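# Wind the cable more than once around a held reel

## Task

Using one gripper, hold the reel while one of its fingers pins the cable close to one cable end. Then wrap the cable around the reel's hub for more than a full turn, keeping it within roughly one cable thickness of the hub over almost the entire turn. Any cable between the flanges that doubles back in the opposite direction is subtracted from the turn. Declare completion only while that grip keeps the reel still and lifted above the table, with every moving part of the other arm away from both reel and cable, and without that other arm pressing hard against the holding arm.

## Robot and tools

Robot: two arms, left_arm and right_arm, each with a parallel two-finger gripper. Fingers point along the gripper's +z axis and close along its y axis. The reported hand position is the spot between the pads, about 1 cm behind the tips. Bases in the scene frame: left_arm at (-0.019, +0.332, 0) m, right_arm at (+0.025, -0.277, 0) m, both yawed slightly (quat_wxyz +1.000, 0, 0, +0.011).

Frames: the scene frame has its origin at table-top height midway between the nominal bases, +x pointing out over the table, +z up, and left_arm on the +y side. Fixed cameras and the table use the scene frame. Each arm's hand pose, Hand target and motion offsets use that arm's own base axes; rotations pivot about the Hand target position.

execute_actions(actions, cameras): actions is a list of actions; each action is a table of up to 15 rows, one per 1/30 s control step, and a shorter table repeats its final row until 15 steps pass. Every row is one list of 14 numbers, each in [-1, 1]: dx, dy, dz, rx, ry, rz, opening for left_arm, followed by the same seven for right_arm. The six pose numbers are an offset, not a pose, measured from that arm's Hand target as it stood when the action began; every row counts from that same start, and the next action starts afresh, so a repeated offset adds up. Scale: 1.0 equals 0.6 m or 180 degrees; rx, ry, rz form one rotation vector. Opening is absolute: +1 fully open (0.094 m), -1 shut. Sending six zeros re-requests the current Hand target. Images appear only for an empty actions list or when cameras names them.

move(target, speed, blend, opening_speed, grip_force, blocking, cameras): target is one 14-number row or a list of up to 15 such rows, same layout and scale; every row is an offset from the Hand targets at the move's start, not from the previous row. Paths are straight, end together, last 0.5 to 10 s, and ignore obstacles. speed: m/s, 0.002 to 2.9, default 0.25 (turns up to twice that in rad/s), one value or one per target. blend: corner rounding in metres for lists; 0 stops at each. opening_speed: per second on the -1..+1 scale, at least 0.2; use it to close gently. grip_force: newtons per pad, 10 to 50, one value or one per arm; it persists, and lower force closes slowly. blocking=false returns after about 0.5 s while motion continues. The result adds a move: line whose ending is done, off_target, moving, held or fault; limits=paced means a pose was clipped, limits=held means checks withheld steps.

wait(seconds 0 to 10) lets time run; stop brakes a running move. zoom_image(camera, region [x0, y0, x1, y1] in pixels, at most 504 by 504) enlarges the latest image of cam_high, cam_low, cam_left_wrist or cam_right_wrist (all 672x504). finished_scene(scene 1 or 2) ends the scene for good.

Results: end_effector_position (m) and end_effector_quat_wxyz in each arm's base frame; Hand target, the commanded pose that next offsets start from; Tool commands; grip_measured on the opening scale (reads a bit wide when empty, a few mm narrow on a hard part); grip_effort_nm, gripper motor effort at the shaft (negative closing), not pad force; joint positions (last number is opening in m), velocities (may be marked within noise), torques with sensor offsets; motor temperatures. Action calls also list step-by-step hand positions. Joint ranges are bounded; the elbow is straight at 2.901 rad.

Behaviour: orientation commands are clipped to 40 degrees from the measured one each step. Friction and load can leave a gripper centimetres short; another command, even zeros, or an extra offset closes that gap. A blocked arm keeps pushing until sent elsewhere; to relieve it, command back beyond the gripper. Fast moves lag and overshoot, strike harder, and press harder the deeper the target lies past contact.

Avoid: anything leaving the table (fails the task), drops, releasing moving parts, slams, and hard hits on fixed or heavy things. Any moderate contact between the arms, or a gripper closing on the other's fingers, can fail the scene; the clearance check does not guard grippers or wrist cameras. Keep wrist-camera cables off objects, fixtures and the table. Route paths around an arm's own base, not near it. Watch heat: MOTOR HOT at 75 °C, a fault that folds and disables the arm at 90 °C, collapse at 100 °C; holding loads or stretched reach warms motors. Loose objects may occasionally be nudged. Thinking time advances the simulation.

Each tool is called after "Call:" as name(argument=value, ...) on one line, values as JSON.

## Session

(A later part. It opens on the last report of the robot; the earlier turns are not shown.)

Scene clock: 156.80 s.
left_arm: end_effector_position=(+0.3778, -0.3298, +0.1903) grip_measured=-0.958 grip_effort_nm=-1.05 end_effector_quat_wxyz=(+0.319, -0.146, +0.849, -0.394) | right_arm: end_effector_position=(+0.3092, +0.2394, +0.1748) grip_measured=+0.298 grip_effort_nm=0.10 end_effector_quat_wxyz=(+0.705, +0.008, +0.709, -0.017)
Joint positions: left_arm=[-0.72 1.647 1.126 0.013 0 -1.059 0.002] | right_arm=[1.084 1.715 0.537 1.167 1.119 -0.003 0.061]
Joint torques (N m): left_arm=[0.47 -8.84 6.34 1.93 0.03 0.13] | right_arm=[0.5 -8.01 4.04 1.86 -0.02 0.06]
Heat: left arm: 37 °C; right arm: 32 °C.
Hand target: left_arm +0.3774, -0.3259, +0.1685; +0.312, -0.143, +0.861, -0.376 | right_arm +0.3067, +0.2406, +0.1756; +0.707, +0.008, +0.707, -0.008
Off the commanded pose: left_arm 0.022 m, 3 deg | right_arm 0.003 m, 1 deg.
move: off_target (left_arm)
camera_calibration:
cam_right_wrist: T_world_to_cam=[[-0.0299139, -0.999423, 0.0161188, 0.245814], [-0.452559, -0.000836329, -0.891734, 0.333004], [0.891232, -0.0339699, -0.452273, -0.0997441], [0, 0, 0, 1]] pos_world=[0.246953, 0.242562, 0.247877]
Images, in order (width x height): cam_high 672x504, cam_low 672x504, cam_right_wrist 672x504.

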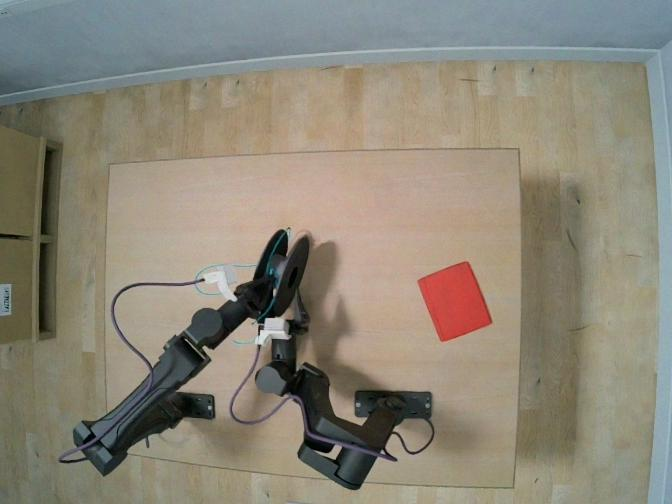

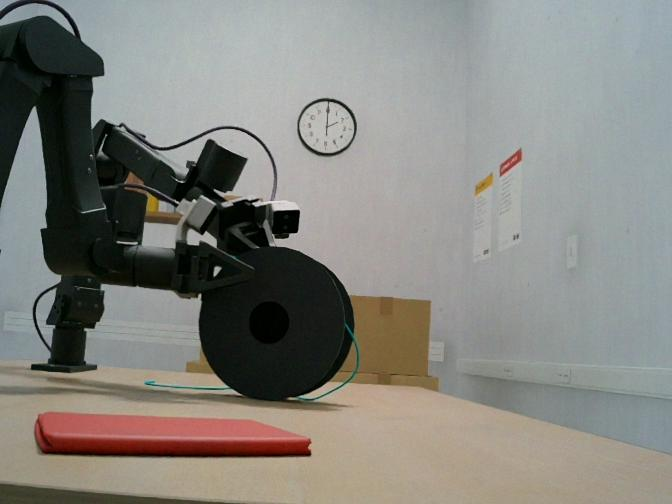

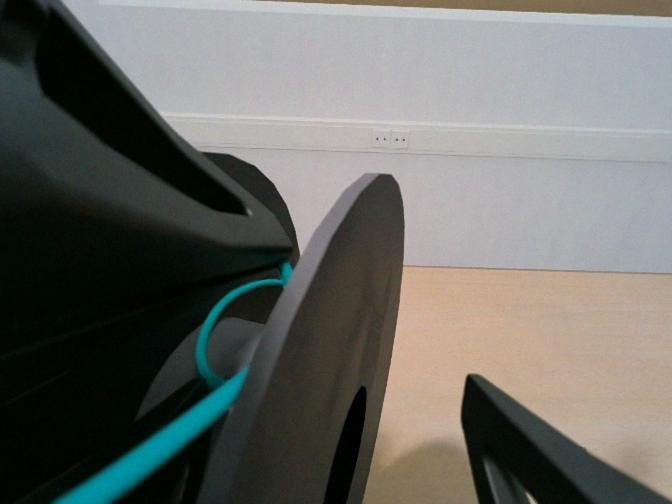

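Call:
move(target=[[-0.005,0.02,0.1,0.02,0.02,0,-1,0,0,0,0,0,0,0.3],[-0.005,0.03,0.15,0.073,0.084,0,-1,0,0,0,0,0,0,0.3]], speed=0.12, blend=0.02)

Call:
move(target=[0,0,0,0,0,0,-1,0,0,0,0,0,0,-0.85], opening_speed=1)

Call:
move(target=[0,0,0,0,0,0,-1,0,0,0,0,0,0,0.35], opening_speed=1, cameras=["all"])

Call:
zoom_image(camera="cam_high", region=[200, 220, 340, 350])

Call:
zoom_image(camera="cam_low", region=[190, 150, 350, 350])

Scene clock: 160.13 s.
left_arm: end_effector_position=(+0.3690, -0.3078, +0.2587) grip_measured=-0.958 grip_effort_nm=-1.05 end_effector_quat_wxyz=(+0.212, -0.156, +0.930, -0.258) | right_arm: end_effector_position=(+0.3092, +0.2395, +0.1749) grip_measured=+0.298 grip_effort_nm=0.11 end_effector_quat_wxyz=(+0.705, +0.008, +0.709, -0.017)
Joint positions: left_arm=[-0.691 1.813 1.891 -0.968 0.016 -1.03 0.002] | right_arm=[1.084 1.715 0.537 1.168 1.119 -0.003 0.061]
Joint torques (N m): left_arm=[0.75 -9.84 11.38 1.37 0.06 0.08] | right_arm=[0.55 -7.97 4.07 1.88 -0.03 0.08]
Heat: left arm: 37 °C; right arm: 32 °C.
Hand target: left_arm +0.3743, -0.3080, +0.2586; +0.211, -0.155, +0.931, -0.254 | right_arm +0.3067, +0.2406, +0.1756; +0.707, +0.008, +0.707, -0.008
Off the commanded pose: left_arm 0.005 m, 1 deg | right_arm 0.003 m, 1 deg.
move: done

Scene clock: 161.50 s.
left_arm: end_effector_position=(+0.3690, -0.3077, +0.2587) grip_measured=-0.958 grip_effort_nm=-1.06 end_effector_quat_wxyz=(+0.212, -0.156, +0.930, -0.258) | right_arm: end_effector_position=(+0.3087, +0.2412, +0.1762) grip_measured=+0.010 grip_effort_nm=-1.05 end_effector_quat_wxyz=(+0.707, +0.009, +0.707, -0.010)
Joint positions: left_arm=[-0.691 1.813 1.891 -0.969 0.016 -1.03 0.002] | right_arm=[1.086 1.715 0.537 1.177 1.113 0.001 0.047]
Joint torques (N m): left_arm=[0.65 -9.89 11.41 1.32 0.05 0.09] | right_arm=[0.35 -7.94 4.03 1.77 0.02 0.03]
Heat: left arm: 37 °C; right arm: 32 °C.
Hand target: left_arm +0.3743, -0.3080, +0.2586; +0.211, -0.155, +0.931, -0.254 | right_arm +0.3067, +0.2406, +0.1756; +0.707, +0.008, +0.707, -0.008
Off the commanded pose: left_arm 0.005 m, 1 deg | right_arm 0.002 m, 0 deg.
move: done

Scene clock: 162.93 s.
left_arm: end_effector_position=(+0.3689, -0.3077, +0.2586) grip_measured=-0.958 grip_effort_nm=-1.05 end_effector_quat_wxyz=(+0.212, -0.156, +0.930, -0.257) | right_arm: end_effector_position=(+0.3087, +0.2410, +0.1762) grip_measured=+0.348 grip_effort_nm=0.11 end_effector_quat_wxyz=(+0.707, +0.010, +0.707, -0.010)
Joint positions: left_arm=[-0.691 1.813 1.891 -0.969 0.016 -1.03 0.002] | right_arm=[1.086 1.715 0.537 1.177 1.114 0.001 0.063]
Joint torques (N m): left_arm=[0.72 -9.84 11.4 1.32 0.07 0.08] | right_arm=[0.34 -7.95 4.03 1.78 0.05 0.01]
Heat: left arm: 37 °C; right arm: 32 °C.
Hand target: left_arm +0.3743, -0.3079, +0.2585; +0.211, -0.155, +0.931, -0.254 | right_arm +0.3067, +0.2406, +0.1756; +0.707, +0.008, +0.707, -0.008
Off the commanded pose: left_arm 0.005 m, 1 deg | right_arm 0.002 m, 0 deg.
move: done
camera_calibration:
cam_left_wrist: T_world_to_cam=[[0.194486, -0.822621, 0.534293, -0.461905], [-0.978735, -0.198955, 0.0499463, 0.323844], [0.0652134, -0.532645, -0.843822, 0.121333], [0, 0, 0, 1]] pos_world=[0.398879, -0.250915, 0.333001]
cam_right_wrist: T_world_to_cam=[[-0.0228109, -0.999731, 0.0041204, 0.247291], [-0.448581, 0.00655181, -0.893718, 0.331437], [0.893451, -0.0222348, -0.44861, -0.102787], [0, 0, 0, 1]] pos_world=[0.246153, 0.242768, 0.249081]

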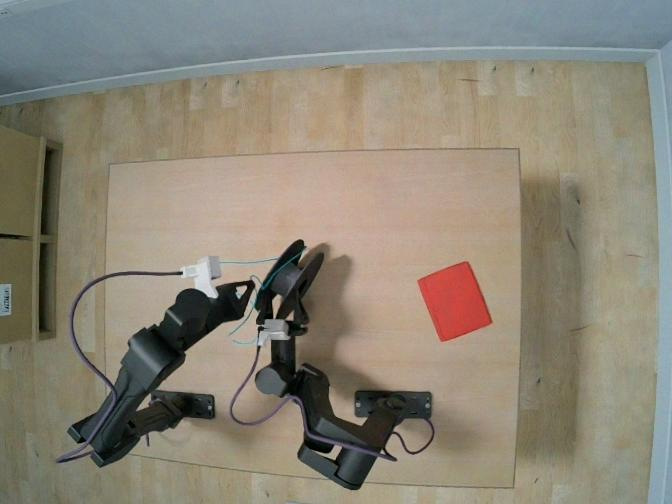

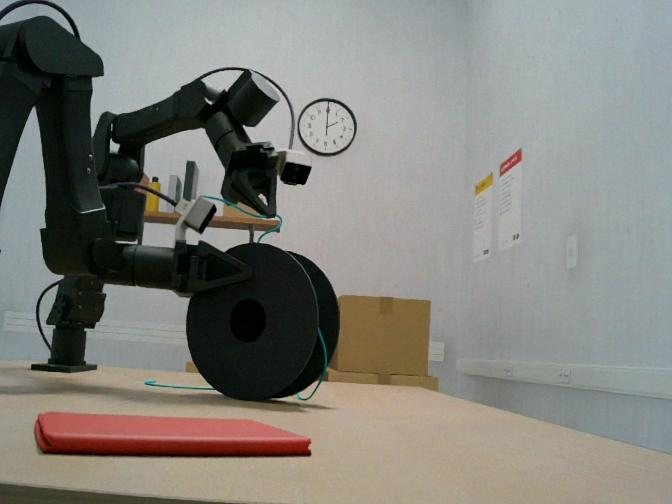

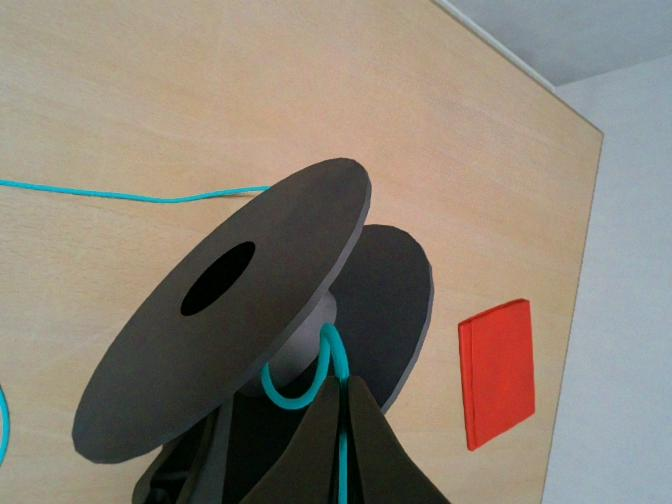

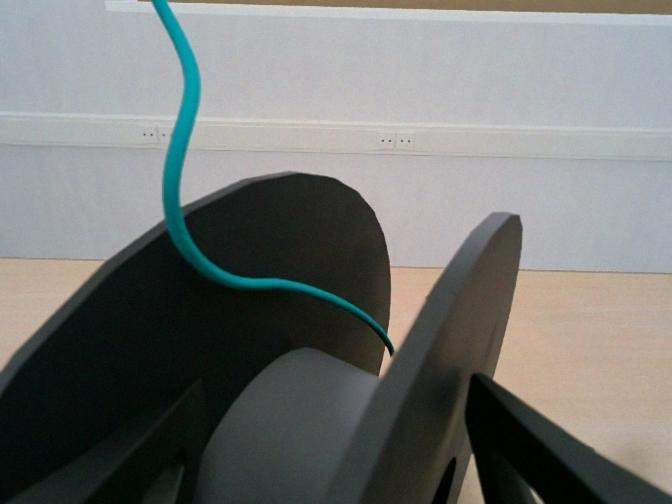

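Scaled by 3.600 from the camera's 672x504 image, which has a finer 960x720 frame.

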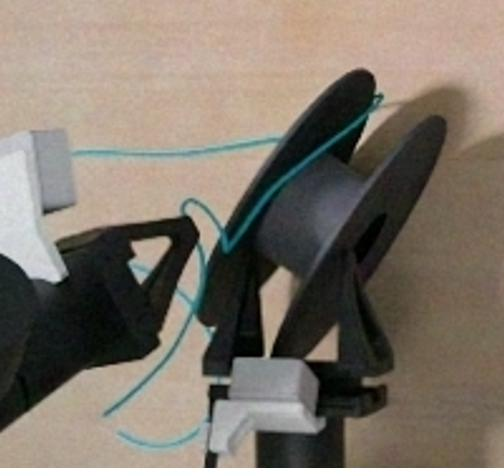

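Scaled by 2.520 from the camera's 672x504 image, which has a finer 960x720 frame.

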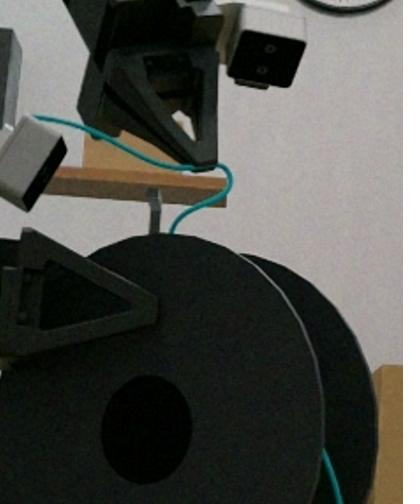

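Call:
move(target=[0,0,0,0,0,0,-1,-0.045,-0.01,0,0,0,0,0.35], speed=0.1)

Call:
move(target=[0,0,0,0,0,0,-1,0,0,0,0,0,0,-0.85], opening_speed=0.8, cameras=["all"])

Call:
zoom_image(camera="cam_high", region=[200, 220, 340, 350])

Scene clock: 164.43 s.
left_arm: end_effector_position=(+0.3689, -0.3077, +0.2586) grip_measured=-0.958 grip_effort_nm=-1.05 end_effector_quat_wxyz=(+0.212, -0.156, +0.930, -0.257) | right_arm: end_effector_position=(+0.2829, +0.2371, +0.1699) grip_measured=+0.348 grip_effort_nm=0.10 end_effector_quat_wxyz=(+0.703, +0.000, +0.711, -0.017)
Joint positions: left_arm=[-0.691 1.813 1.891 -0.969 0.016 -1.03 0.002] | right_arm=[1.165 1.679 0.473 1.18 1.19 0.001 0.063]
Joint torques (N m): left_arm=[0.68 -9.81 11.4 1.34 0.06 0.1] | right_arm=[0.57 -9.17 3.67 1.8 0.09 0.03]
Heat: left arm: 37 °C; right arm: 32 °C.
Hand target: left_arm +0.3744, -0.3080, +0.2586; +0.211, -0.155, +0.931, -0.254 | right_arm +0.2796, +0.2346, +0.1754; +0.707, +0.008, +0.707, -0.008
Off the commanded pose: left_arm 0.005 m, 1 deg | right_arm 0.007 m, 1 deg.
move: done

Scene clock: 166.20 s.
left_arm: end_effector_position=(+0.3689, -0.3077, +0.2586) grip_measured=-0.958 grip_effort_nm=-1.05 end_effector_quat_wxyz=(+0.212, -0.156, +0.930, -0.257) | right_arm: end_effector_position=(+0.2828, +0.2352, +0.1703) grip_measured=-0.848 grip_effort_nm=-0.14 end_effector_quat_wxyz=(+0.704, +0.005, +0.710, -0.020)
Joint positions: left_arm=[-0.691 1.813 1.891 -0.969 0.016 -1.03 0.002] | right_arm=[1.165 1.679 0.473 1.182 1.2 0 0.007]
Joint torques (N m): left_arm=[0.7 -9.84 11.44 1.32 0.06 0.08] | right_arm=[0.58 -9.16 3.58 1.79 -0.02 0.03]
Heat: left arm: 37 °C; right arm: 32 °C.
Hand target: left_arm +0.3744, -0.3080, +0.2586; +0.211, -0.155, +0.931, -0.254 | right_arm +0.2796, +0.2347, +0.1755; +0.707, +0.008, +0.707, -0.008
Off the commanded pose: left_arm 0.005 m, 1 deg | right_arm 0.006 m, 1 deg.
move: done
camera_calibration:
cam_left_wrist: T_world_to_cam=[[0.194486, -0.822621, 0.534293, -0.461905], [-0.978735, -0.198955, 0.0499463, 0.323844], [0.0652134, -0.532645, -0.843822, 0.121333], [0, 0, 0, 1]] pos_world=[0.398879, -0.250915, 0.333001]
cam_right_wrist: T_world_to_cam=[[-0.0295613, -0.999239, 0.025453, 0.239114], [-0.456318, -0.00916497, -0.88977, 0.319829], [0.889326, -0.0379174, -0.4557, -0.0763972], [0, 0, 0, 1]] pos_world=[0.220954, 0.238966, 0.243674]

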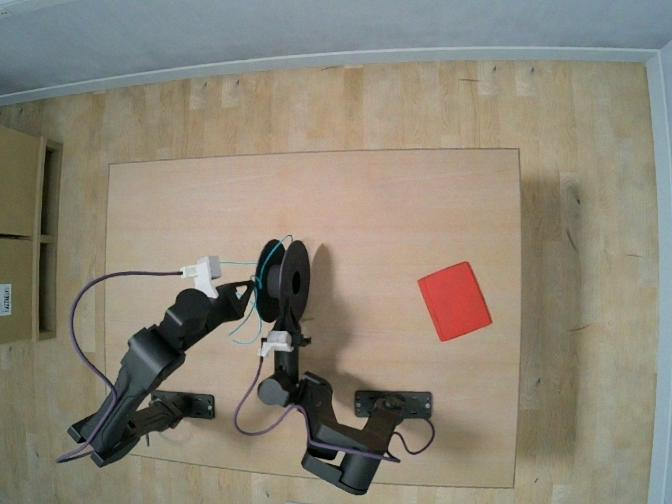

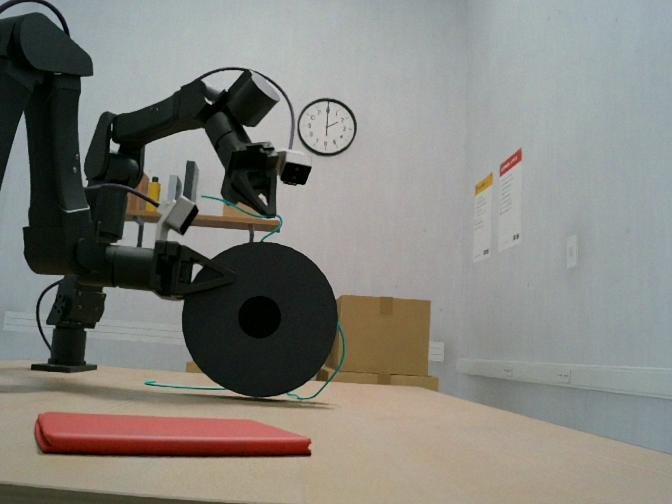

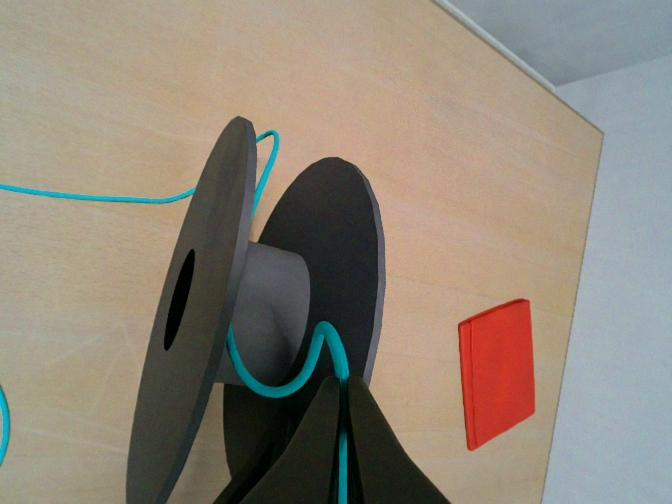

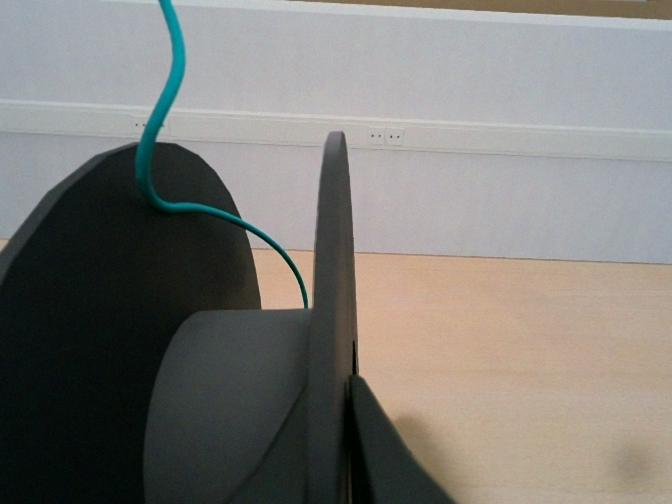

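Scaled by 3.600 from the camera's 672x504 image, which has a finer 960x720 frame.

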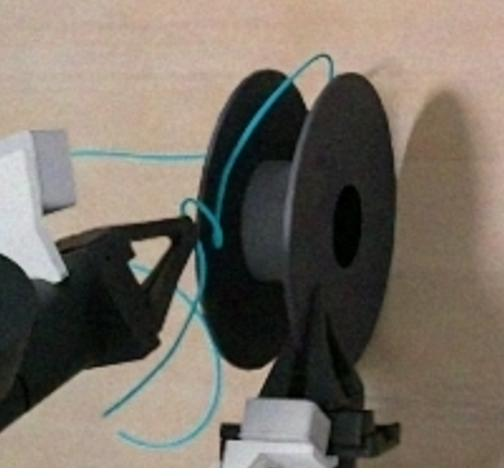

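Call:
move(target=[-0.028,-0.06,-0.09,0,0,0,-1,0,0,0,0,0,0,-0.85], speed=0.12, cameras=["all"])

Call:
zoom_image(camera="cam_high", region=[200, 220, 340, 350])

Call:
zoom_image(camera="cam_low", region=[190, 150, 350, 350])

Scene clock: 168.43 s.
left_arm: end_effector_position=(+0.3558, -0.3456, +0.2220) grip_measured=-0.958 grip_effort_nm=-1.05 end_effector_quat_wxyz=(+0.213, -0.150, +0.926, -0.273) | right_arm: end_effector_position=(+0.2828, +0.2352, +0.1703) grip_measured=-0.848 grip_effort_nm=-0.14 end_effector_quat_wxyz=(+0.704, +0.005, +0.710, -0.020)
Joint positions: left_arm=[-0.781 1.816 1.726 -0.775 -0.023 -1.095 0.002] | right_arm=[1.165 1.679 0.473 1.182 1.2 0 0.007]
Joint torques (N m): left_arm=[-0.31 -10.59 6.65 1.53 -0.21 -0.04] | right_arm=[0.58 -9.22 3.67 1.79 -0.01 0.03]
Heat: left arm: 37 °C; right arm: 32 °C.
Hand target: left_arm +0.3575, -0.3440, +0.2044; +0.210, -0.155, +0.931, -0.254 | right_arm +0.2796, +0.2347, +0.1755; +0.707, +0.008, +0.707, -0.008
Off the commanded pose: left_arm 0.018 m, 2 deg | right_arm 0.006 m, 1 deg.
move: off_target (left_arm)
camera_calibration:
cam_left_wrist: T_world_to_cam=[[0.174813, -0.810551, 0.55897, -0.46528], [-0.982308, -0.182307, 0.0428484, 0.313925], [0.0671734, -0.556571, -0.82808, 0.0586362], [0, 0, 0, 1]] pos_world=[0.385769, -0.287267, 0.295182]
cam_right_wrist: T_world_to_cam=[[-0.0295613, -0.999239, 0.025453, 0.239114], [-0.456318, -0.00916497, -0.88977, 0.319829], [0.889326, -0.0379174, -0.4557, -0.0763972], [0, 0, 0, 1]] pos_world=[0.220954, 0.238966, 0.243674]

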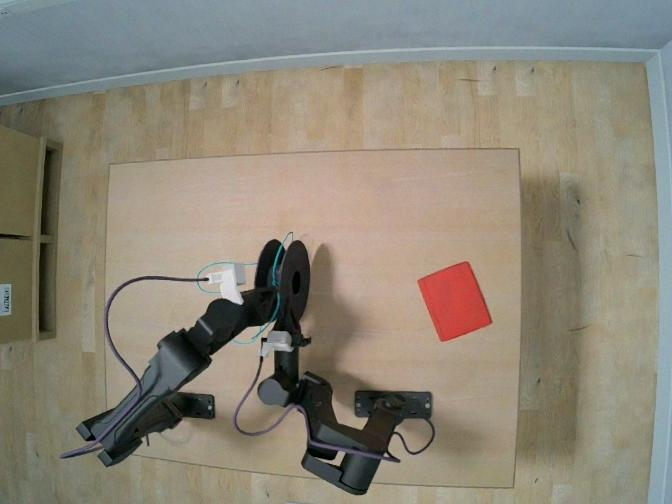

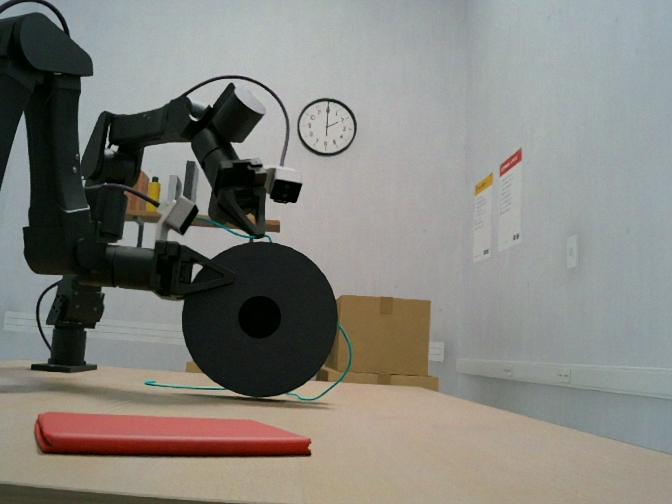

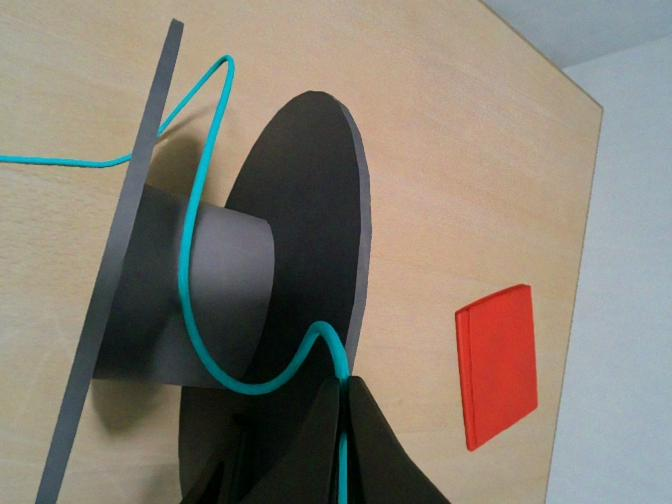

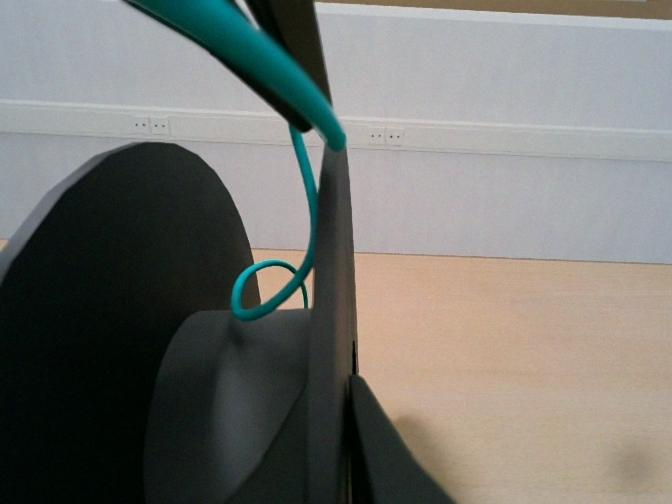

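Scaled by 3.600 from the camera's 672x504 image, which has a finer 960x720 frame.

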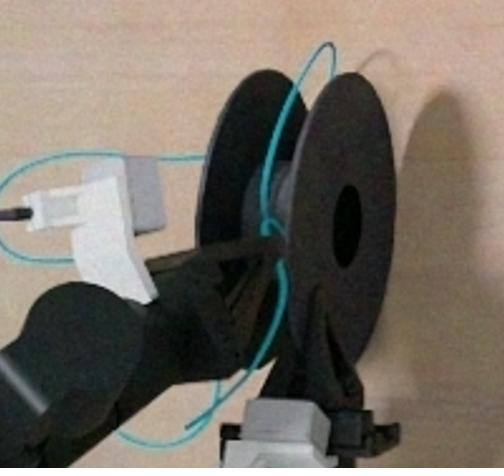

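Scaled by 2.520 from the camera's 672x504 image, which has a finer 960x720 frame.

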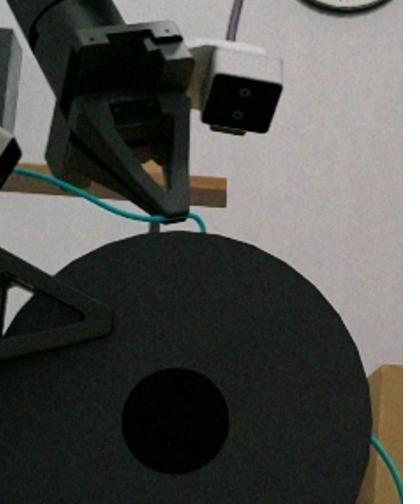

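Call:
move(target=[-0.012,0.02,0,0,0,0,-1,0,0,0,0,0,0,0.35], opening_speed=1.2)

Call:
move(target=[0.0,0.0,-0.08,0,0,0,-1,0,0,0,0,0,0,0.35], speed=0.08, cameras=["all"])

Call:
zoom_image(camera="cam_high", region=[200, 220, 340, 350])

Call:
zoom_image(camera="cam_low", region=[190, 150, 350, 350])

Call:
zoom_image(camera="cam_right_wrist", region=[0, 150, 400, 504])

Scene clock: 180.20 s.
left_arm: end_effector_position=(+0.3505, -0.3402, +0.1983) grip_measured=-0.958 grip_effort_nm=-1.05 end_effector_quat_wxyz=(+0.200, -0.152, +0.934, -0.254) | right_arm: end_effector_position=(+0.2828, +0.2352, +0.1703) grip_measured=+0.348 grip_effort_nm=0.11 end_effector_quat_wxyz=(+0.704, +0.005, +0.710, -0.020)
Joint positions: left_arm=[-0.781 1.816 1.662 -0.76 -0.023 -1.095 0.002] | right_arm=[1.165 1.679 0.473 1.182 1.2 0 0.063]
Joint torques (N m): left_arm=[0.55 -15.49 6.48 1.48 -0.17 0.01] | right_arm=[0.58 -9.2 3.66 1.79 0 0.03]
Heat: left arm: 36 °C; right arm: 31 °C.
Hand target: left_arm +0.3503, -0.3320, +0.2045; +0.211, -0.155, +0.931, -0.254 | right_arm +0.2796, +0.2347, +0.1755; +0.707, +0.008, +0.707, -0.008
Off the commanded pose: left_arm 0.010 m, 1 deg | right_arm 0.006 m, 1 deg.
move: done

Scene clock: 181.40 s.
left_arm: end_effector_position=(+0.3525, -0.3421, +0.1607) grip_measured=-0.959 grip_effort_nm=-1.05 end_effector_quat_wxyz=(+0.209, -0.150, +0.929, -0.265) | right_arm: end_effector_position=(+0.2828, +0.2354, +0.1703) grip_measured=+0.348 grip_effort_nm=0.10 end_effector_quat_wxyz=(+0.704, +0.004, +0.710, -0.020)
Joint positions: left_arm=[-0.781 1.803 1.478 -0.558 -0.023 -1.094 0.002] | right_arm=[1.165 1.679 0.473 1.182 1.2 0 0.063]
Joint torques (N m): left_arm=[0.53 -14.24 6.02 1.39 -0.15 0.02] | right_arm=[0.58 -9.18 3.6 1.78 0.01 0.01]
Heat: left arm: 36 °C; right arm: 31 °C.
Hand target: left_arm +0.3503, -0.3320, +0.1566; +0.211, -0.155, +0.931, -0.254 | right_arm +0.2796, +0.2346, +0.1755; +0.707, +0.008, +0.707, -0.008
Off the commanded pose: left_arm 0.011 m, 1 deg | right_arm 0.006 m, 1 deg.
move: off_target (left_arm)
camera_calibration:
cam_left_wrist: T_world_to_cam=[[0.181125, -0.818256, 0.545574, -0.430296], [-0.981814, -0.182533, 0.0521872, 0.312205], [0.0568831, -0.545105, -0.836436, 0.0189229], [0, 0, 0, 1]] pos_world=[0.383388, -0.284789, 0.234293]
cam_right_wrist: T_world_to_cam=[[-0.0287114, -0.999271, 0.025144, 0.23911], [-0.456195, -0.00928271, -0.889831, 0.319846], [0.889416, -0.0370189, -0.455596, -0.0766536], [0, 0, 0, 1]] pos_world=[0.220954, 0.239067, 0.243674]

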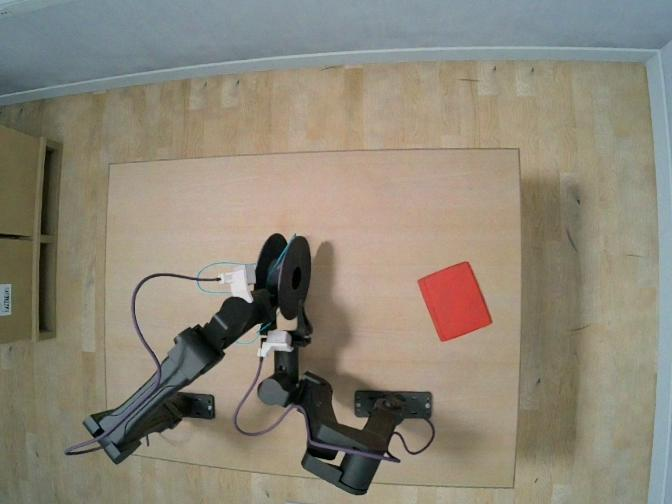

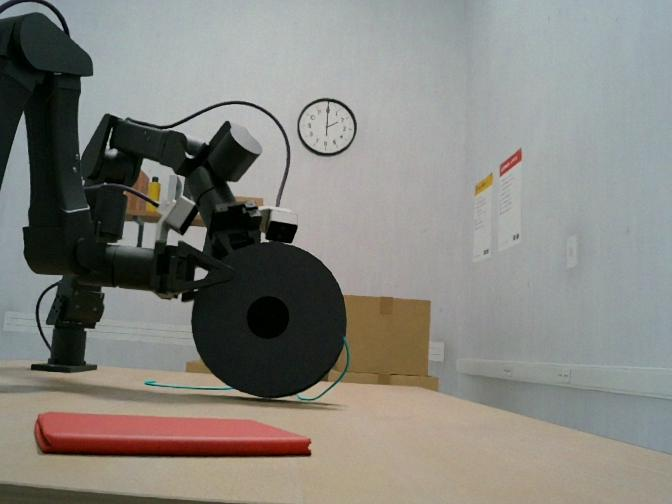

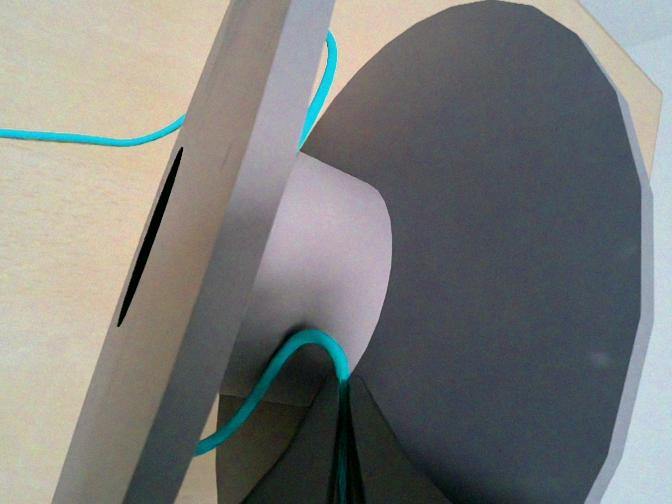

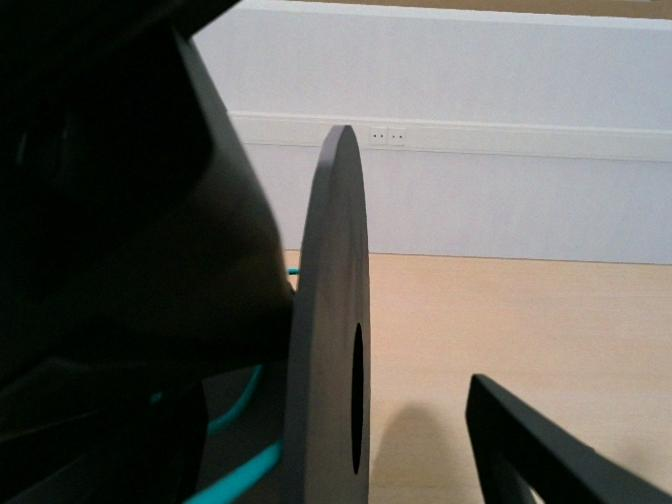

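Scaled by 3.600 from the camera's 672x504 image, which has a finer 960x720 frame.

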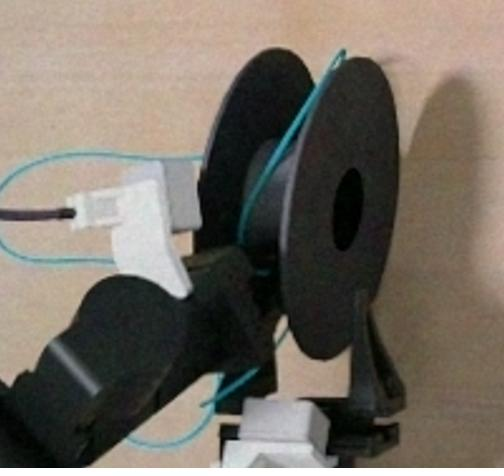

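Scaled by 2.520 from the camera's 672x504 image, which has a finer 960x720 frame.

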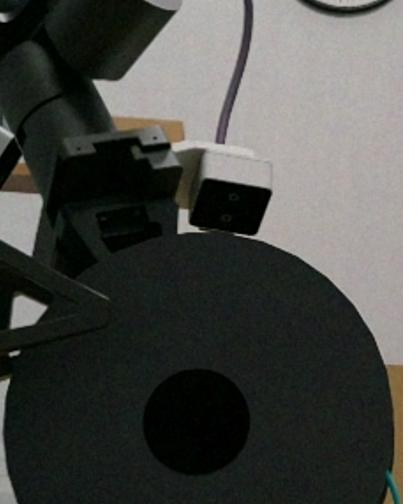

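Scaled by 1.260 from the camera's 672x504 image, which has a finer 960x720 frame.

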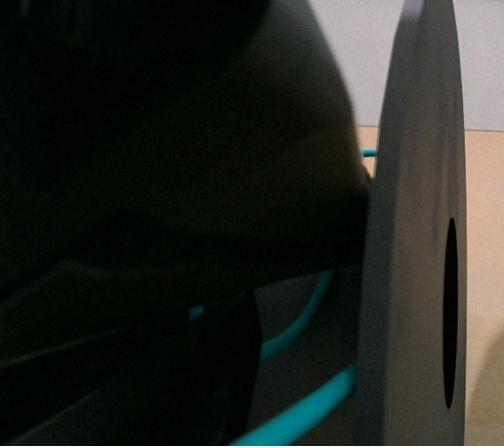

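Call:
move(target=[0,0,0,0,0,0,-1,0,0,0,0,0,0,-1], opening_speed=0.5, cameras=["cam_right_wrist","cam_high"])

Call:
zoom_image(camera="cam_right_wrist", region=[100, 200, 450, 504])

Scene clock: 184.83 s.
left_arm: end_effector_position=(+0.3537, -0.3442, +0.1625) grip_measured=-0.959 grip_effort_nm=-1.05 end_effector_quat_wxyz=(+0.210, -0.150, +0.927, -0.271) | right_arm: end_effector_position=(+0.2828, +0.2365, +0.1695) grip_measured=-0.857 grip_effort_nm=-1.04 end_effector_quat_wxyz=(+0.703, -0.004, +0.711, -0.023)
Joint positions: left_arm=[-0.781 1.803 1.478 -0.546 -0.019 -1.094 0.002] | right_arm=[1.165 1.679 0.473 1.176 1.193 -0.011 0.007]
Joint torques (N m): left_arm=[0.55 -14.23 6.11 1.34 -0.19 0.01] | right_arm=[0.55 -9.18 3.66 1.85 0.08 0.15]
Heat: left arm: 36 °C; right arm: 31 °C.
Hand target: left_arm +0.3503, -0.3320, +0.1566; +0.211, -0.155, +0.931, -0.254 | right_arm +0.2796, +0.2347, +0.1755; +0.707, +0.008, +0.707, -0.008
Off the commanded pose: left_arm 0.014 m, 2 deg | right_arm 0.007 m, 2 deg.
move: off_target (left_arm)
camera_calibration:
cam_right_wrist: T_world_to_cam=[[-0.0220769, -0.998867, 0.0421553, 0.235349], [-0.458648, -0.0273477, -0.888197, 0.323832], [0.888344, -0.0389431, -0.457525, -0.0759123], [0, 0, 0, 1]] pos_world=[0.221157, 0.240982, 0.242974]
Images, in order (width x height): cam_high 672x504, cam_right_wrist 672x504.

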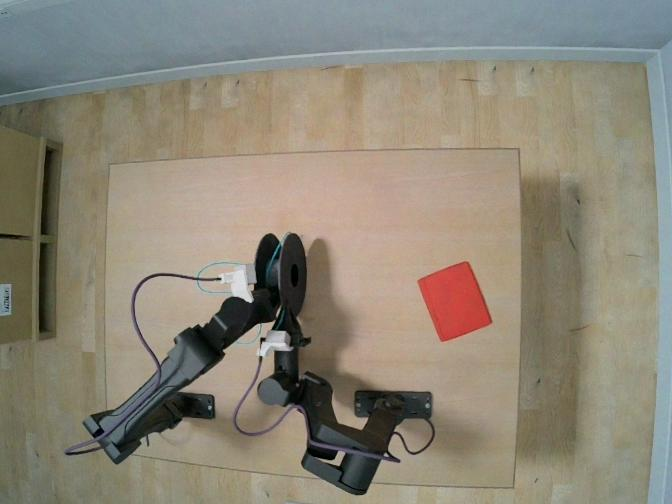

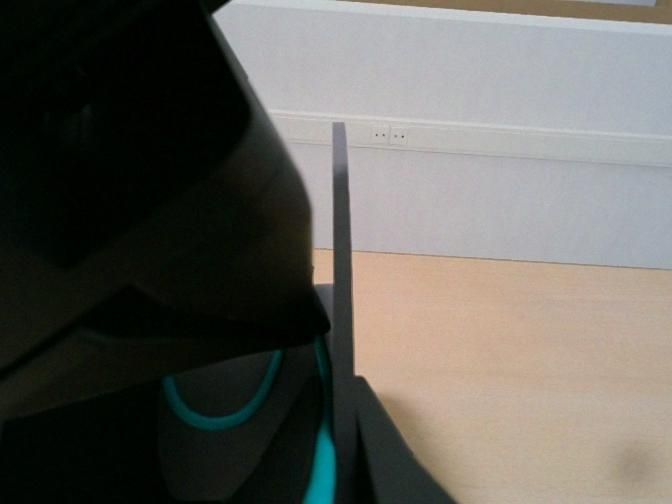

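Scaled by 1.440 from the camera's 672x504 image, which has a finer 960x720 frame.

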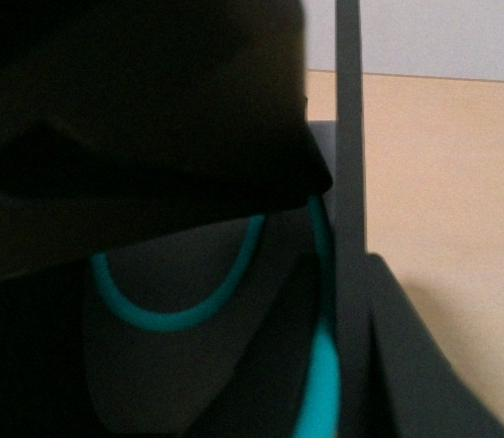

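Call:
move(target=[0,0.015,0.01,0,0,0,-0.75,0,0,0,0,0,0,-1], opening_speed=0.5)

Call:
move(target=[[0,0.01,0.12,0,0,0,-0.75,0,0,0,0,0,0,-1],[-0.02,0.1,0.25,0,0,0,-0.75,0,0,0,0,0,0,-1]], speed=0.12, blend=0.03, cameras=["all"])

Call:
zoom_image(camera="cam_high", region=[200, 220, 340, 350])

Call:
zoom_image(camera="cam_right_wrist", region=[100, 200, 450, 504])

Scene clock: 186.20 s.
left_arm: end_effector_position=(+0.3541, -0.3399, +0.1710) grip_measured=-0.753 grip_effort_nm=0.13 end_effector_quat_wxyz=(+0.216, -0.147, +0.926, -0.274) | right_arm: end_effector_position=(+0.2829, +0.2371, +0.1695) grip_measured=-0.857 grip_effort_nm=-1.05 end_effector_quat_wxyz=(+0.703, -0.007, +0.711, -0.024)
Joint positions: left_arm=[-0.774 1.782 1.478 -0.555 -0.018 -1.081 0.012] | right_arm=[1.165 1.679 0.473 1.176 1.19 -0.017 0.007]
Joint torques (N m): left_arm=[1.44 -14.45 5.57 1.26 -0.09 0] | right_arm=[0.54 -9.16 3.64 1.85 0.11 0.23]
Heat: left arm: 36 °C; right arm: 31 °C.
Hand target: left_arm +0.3504, -0.3229, +0.1627; +0.211, -0.155, +0.931, -0.254 | right_arm +0.2796, +0.2347, +0.1755; +0.707, +0.008, +0.707, -0.008
Off the commanded pose: left_arm 0.019 m, 3 deg | right_arm 0.007 m, 3 deg.
move: off_target (left_arm, right_arm)

Scene clock: 188.43 s.
left_arm: end_effector_position=(+0.3415, -0.2673, +0.2955) grip_measured=-0.752 grip_effort_nm=0.10 end_effector_quat_wxyz=(+0.200, -0.159, +0.936, -0.243) | right_arm: end_effector_position=(+0.2827, +0.2373, +0.1695) grip_measured=-0.858 grip_effort_nm=-1.04 end_effector_quat_wxyz=(+0.703, -0.007, +0.711, -0.023)
Joint positions: left_arm=[-0.651 1.726 1.969 -1.175 0.037 -1.001 0.012] | right_arm=[1.166 1.679 0.473 1.176 1.19 -0.014 0.007]
Joint torques (N m): left_arm=[0.5 -12.51 10.29 1.27 0.07 0.1] | right_arm=[0.55 -9.18 3.66 1.86 0.12 0.19]
Heat: left arm: 36 °C; right arm: 31 °C.
Hand target: left_arm +0.3384, -0.2630, +0.3126; +0.211, -0.155, +0.931, -0.254 | right_arm +0.2796, +0.2346, +0.1755; +0.707, +0.008, +0.707, -0.008
Off the commanded pose: left_arm 0.018 m, 2 deg | right_arm 0.007 m, 2 deg.
move: off_target (left_arm)
camera_calibration:
cam_left_wrist: T_world_to_cam=[[0.213136, -0.83502, 0.507262, -0.444834], [-0.976143, -0.204017, 0.074307, 0.293766], [0.0414421, -0.510998, -0.858582, 0.194044], [0, 0, 0, 1]] pos_world=[0.373526, -0.212356, 0.370422]
cam_right_wrist: T_world_to_cam=[[-0.0178448, -0.998803, 0.0455319, 0.234484], [-0.458682, -0.0322865, -0.888014, 0.324835], [0.888421, -0.0367311, -0.457557, -0.0762901], [0, 0, 0, 1]] pos_world=[0.220958, 0.241889, 0.242874]

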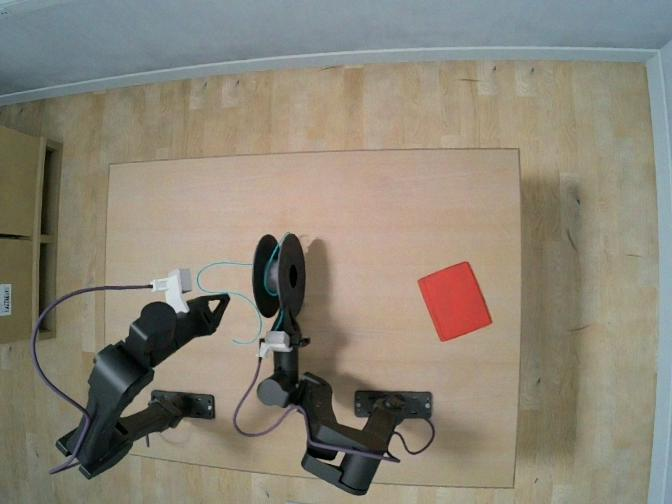

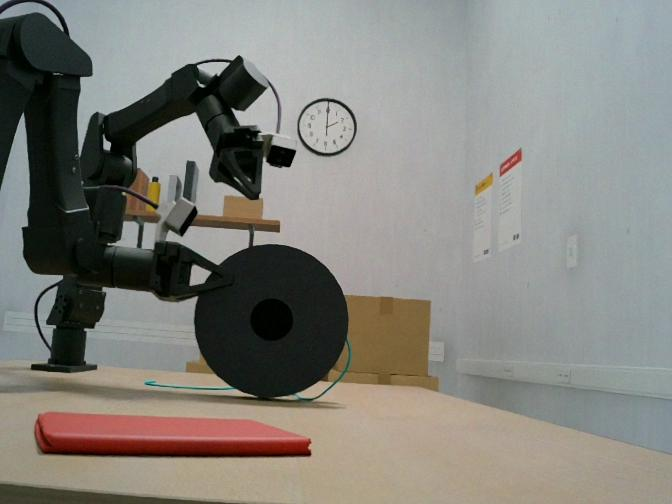

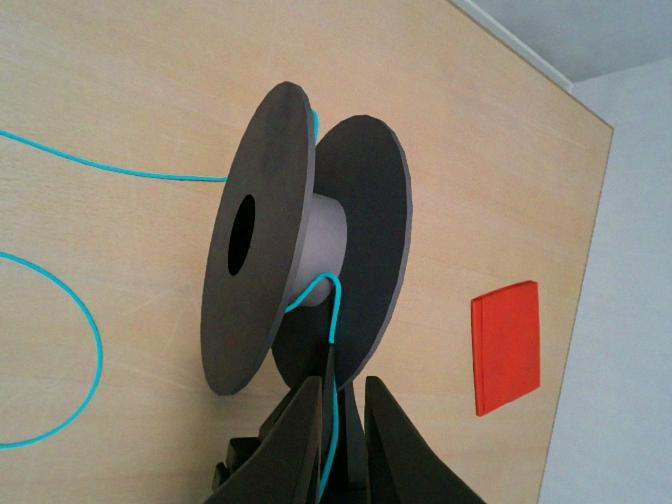

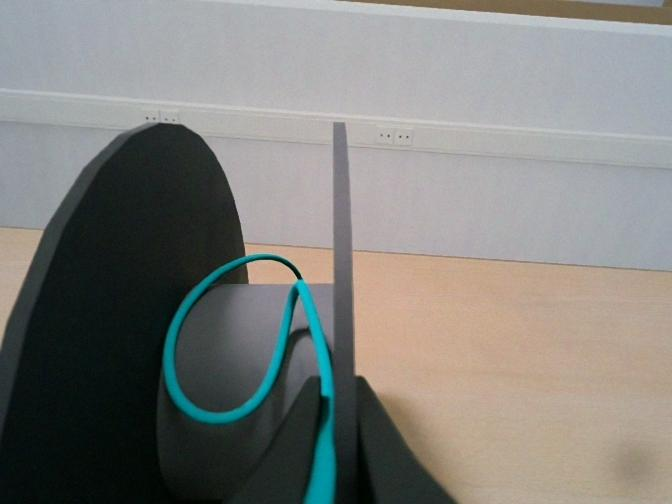

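Scaled by 3.600 from the camera's 672x504 image, which has a finer 960x720 frame.

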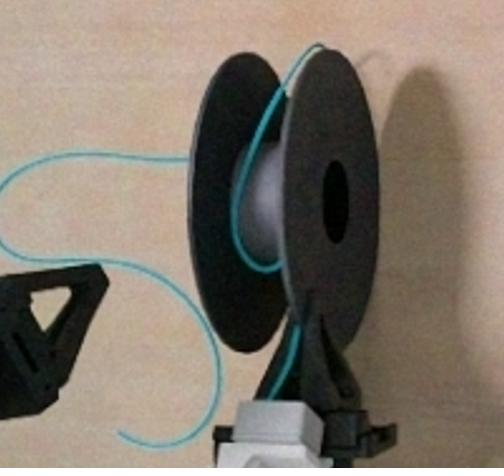

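Scaled by 1.440 from the camera's 672x504 image, which has a finer 960x720 frame.

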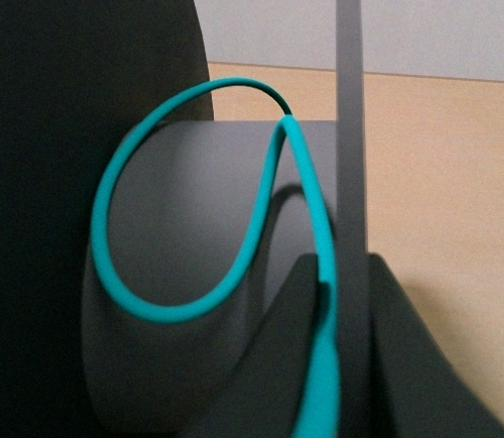

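Call:
move(target=[0,0.12,0.1,0,0,0,-0.75,0,0,0,0,0,0,-1], speed=0.2)

Call:
move(target=[[0,0,0,0,0,0,-0.75,0,0,0.25,0,0,0,-1],[0,0,0,0,0,0,-0.75,-0.031,-0.1925,0.53,-0.01,-0.029,0.187,-1]], speed=0.12, blend=0.03, cameras=["all"])

Call:
zoom_image(camera="cam_right_wrist", region=[0, 150, 450, 504])

Scene clock: 191.10 s.
left_arm: end_effector_position=(+0.3380, -0.1903, +0.3723) grip_measured=-0.752 grip_effort_nm=0.09 end_effector_quat_wxyz=(+0.214, -0.160, +0.929, -0.254) | right_arm: end_effector_position=(+0.2827, +0.2373, +0.1695) grip_measured=-0.858 grip_effort_nm=-1.05 end_effector_quat_wxyz=(+0.703, -0.007, +0.711, -0.023)
Joint positions: left_arm=[-0.441 1.757 2.371 -1.524 0.161 -0.837 0.012] | right_arm=[1.166 1.679 0.473 1.176 1.19 -0.014 0.007]
Joint torques (N m): left_arm=[0.25 -7.61 8.53 1.32 0.22 0.1] | right_arm=[0.54 -9.17 3.66 1.86 0.11 0.21]
Heat: left arm: 36 °C; right arm: 31 °C.
Hand target: left_arm +0.3384, -0.1909, +0.3726; +0.211, -0.155, +0.931, -0.254 | right_arm +0.2796, +0.2346, +0.1755; +0.707, +0.008, +0.707, -0.008
Off the commanded pose: left_arm 0.001 m, 1 deg | right_arm 0.007 m, 2 deg.
move: done

Scene clock: 195.73 s.
left_arm: end_effector_position=(+0.3379, -0.1903, +0.3722) grip_measured=-0.752 grip_effort_nm=0.10 end_effector_quat_wxyz=(+0.214, -0.160, +0.930, -0.254) | right_arm: end_effector_position=(+0.2680, +0.1206, +0.4652) grip_measured=-0.858 grip_effort_nm=-1.04 end_effector_quat_wxyz=(+0.682, -0.209, +0.676, +0.184)
Joint positions: left_arm=[-0.441 1.757 2.371 -1.524 0.161 -0.837 0.012] | right_arm=[0.199 0.845 1.241 -0.399 -0.365 -0.038 0.007]
Joint torques (N m): left_arm=[0.23 -7.6 8.49 1.3 0.21 0.1] | right_arm=[-0.61 -1.31 9.28 2.64 -0.14 0.16]
Heat: left arm: 36 °C; right arm: 32 °C.
Hand target: left_arm +0.3384, -0.1909, +0.3726; +0.211, -0.155, +0.931, -0.254 | right_arm +0.2610, +0.1190, +0.4936; +0.710, -0.208, +0.647, +0.186
Off the commanded pose: left_arm 0.001 m, 1 deg | right_arm 0.029 m, 5 deg.
move: off_target (right_arm)
camera_calibration:
cam_left_wrist: T_world_to_cam=[[0.201151, -0.823818, 0.529965, -0.420866], [-0.97693, -0.208338, 0.0469432, 0.309861], [0.0717391, -0.527181, -0.84672, 0.281564], [0, 0, 0, 1]] pos_world=[0.367171, -0.133726, 0.446904]
cam_right_wrist: T_world_to_cam=[[0.538337, -0.841759, 0.0404425, -0.061487], [-0.360284, -0.273268, -0.891919, 0.58154], [0.761833, 0.465582, -0.450382, 0.0377701], [0, 0, 0, 1]] pos_world=[0.213846, 0.0895738, 0.538184]

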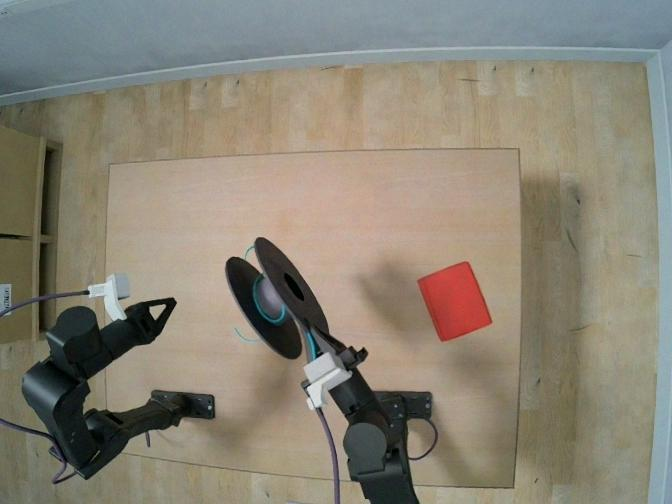

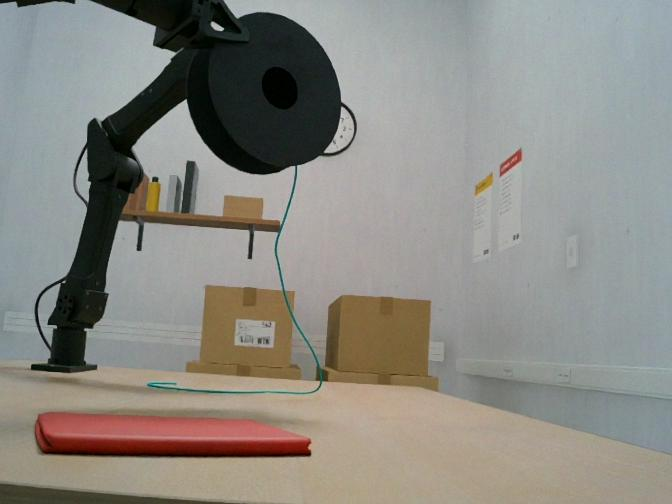

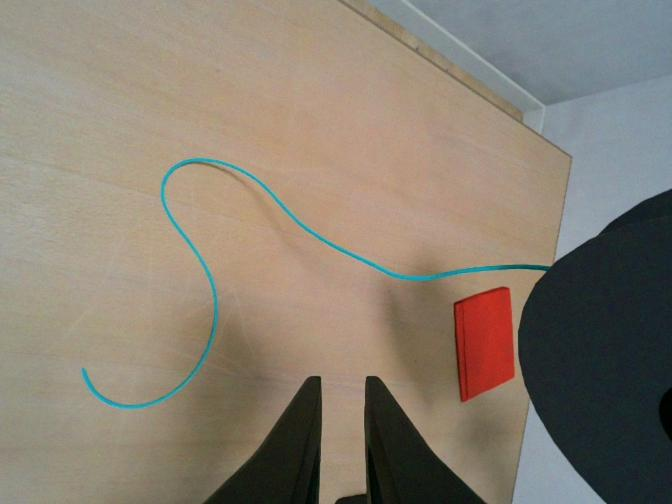

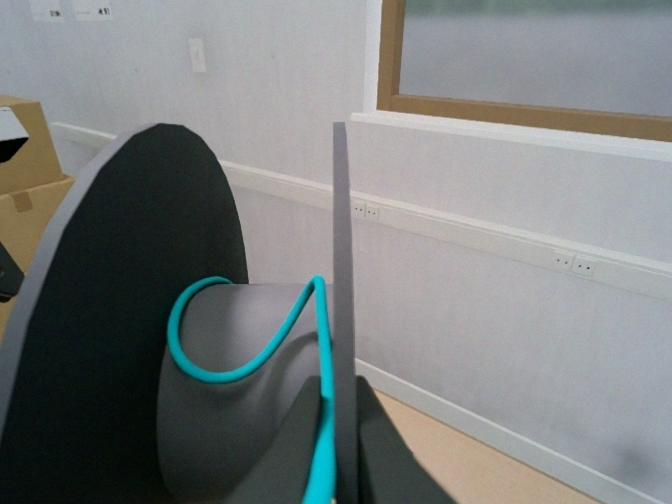

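Scaled by 1.120 from the camera's 672x504 image, which has a finer 960x720 frame.

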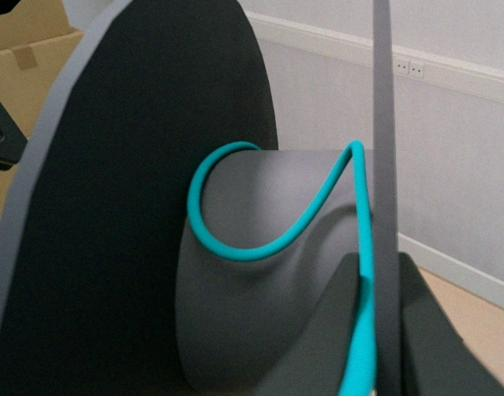

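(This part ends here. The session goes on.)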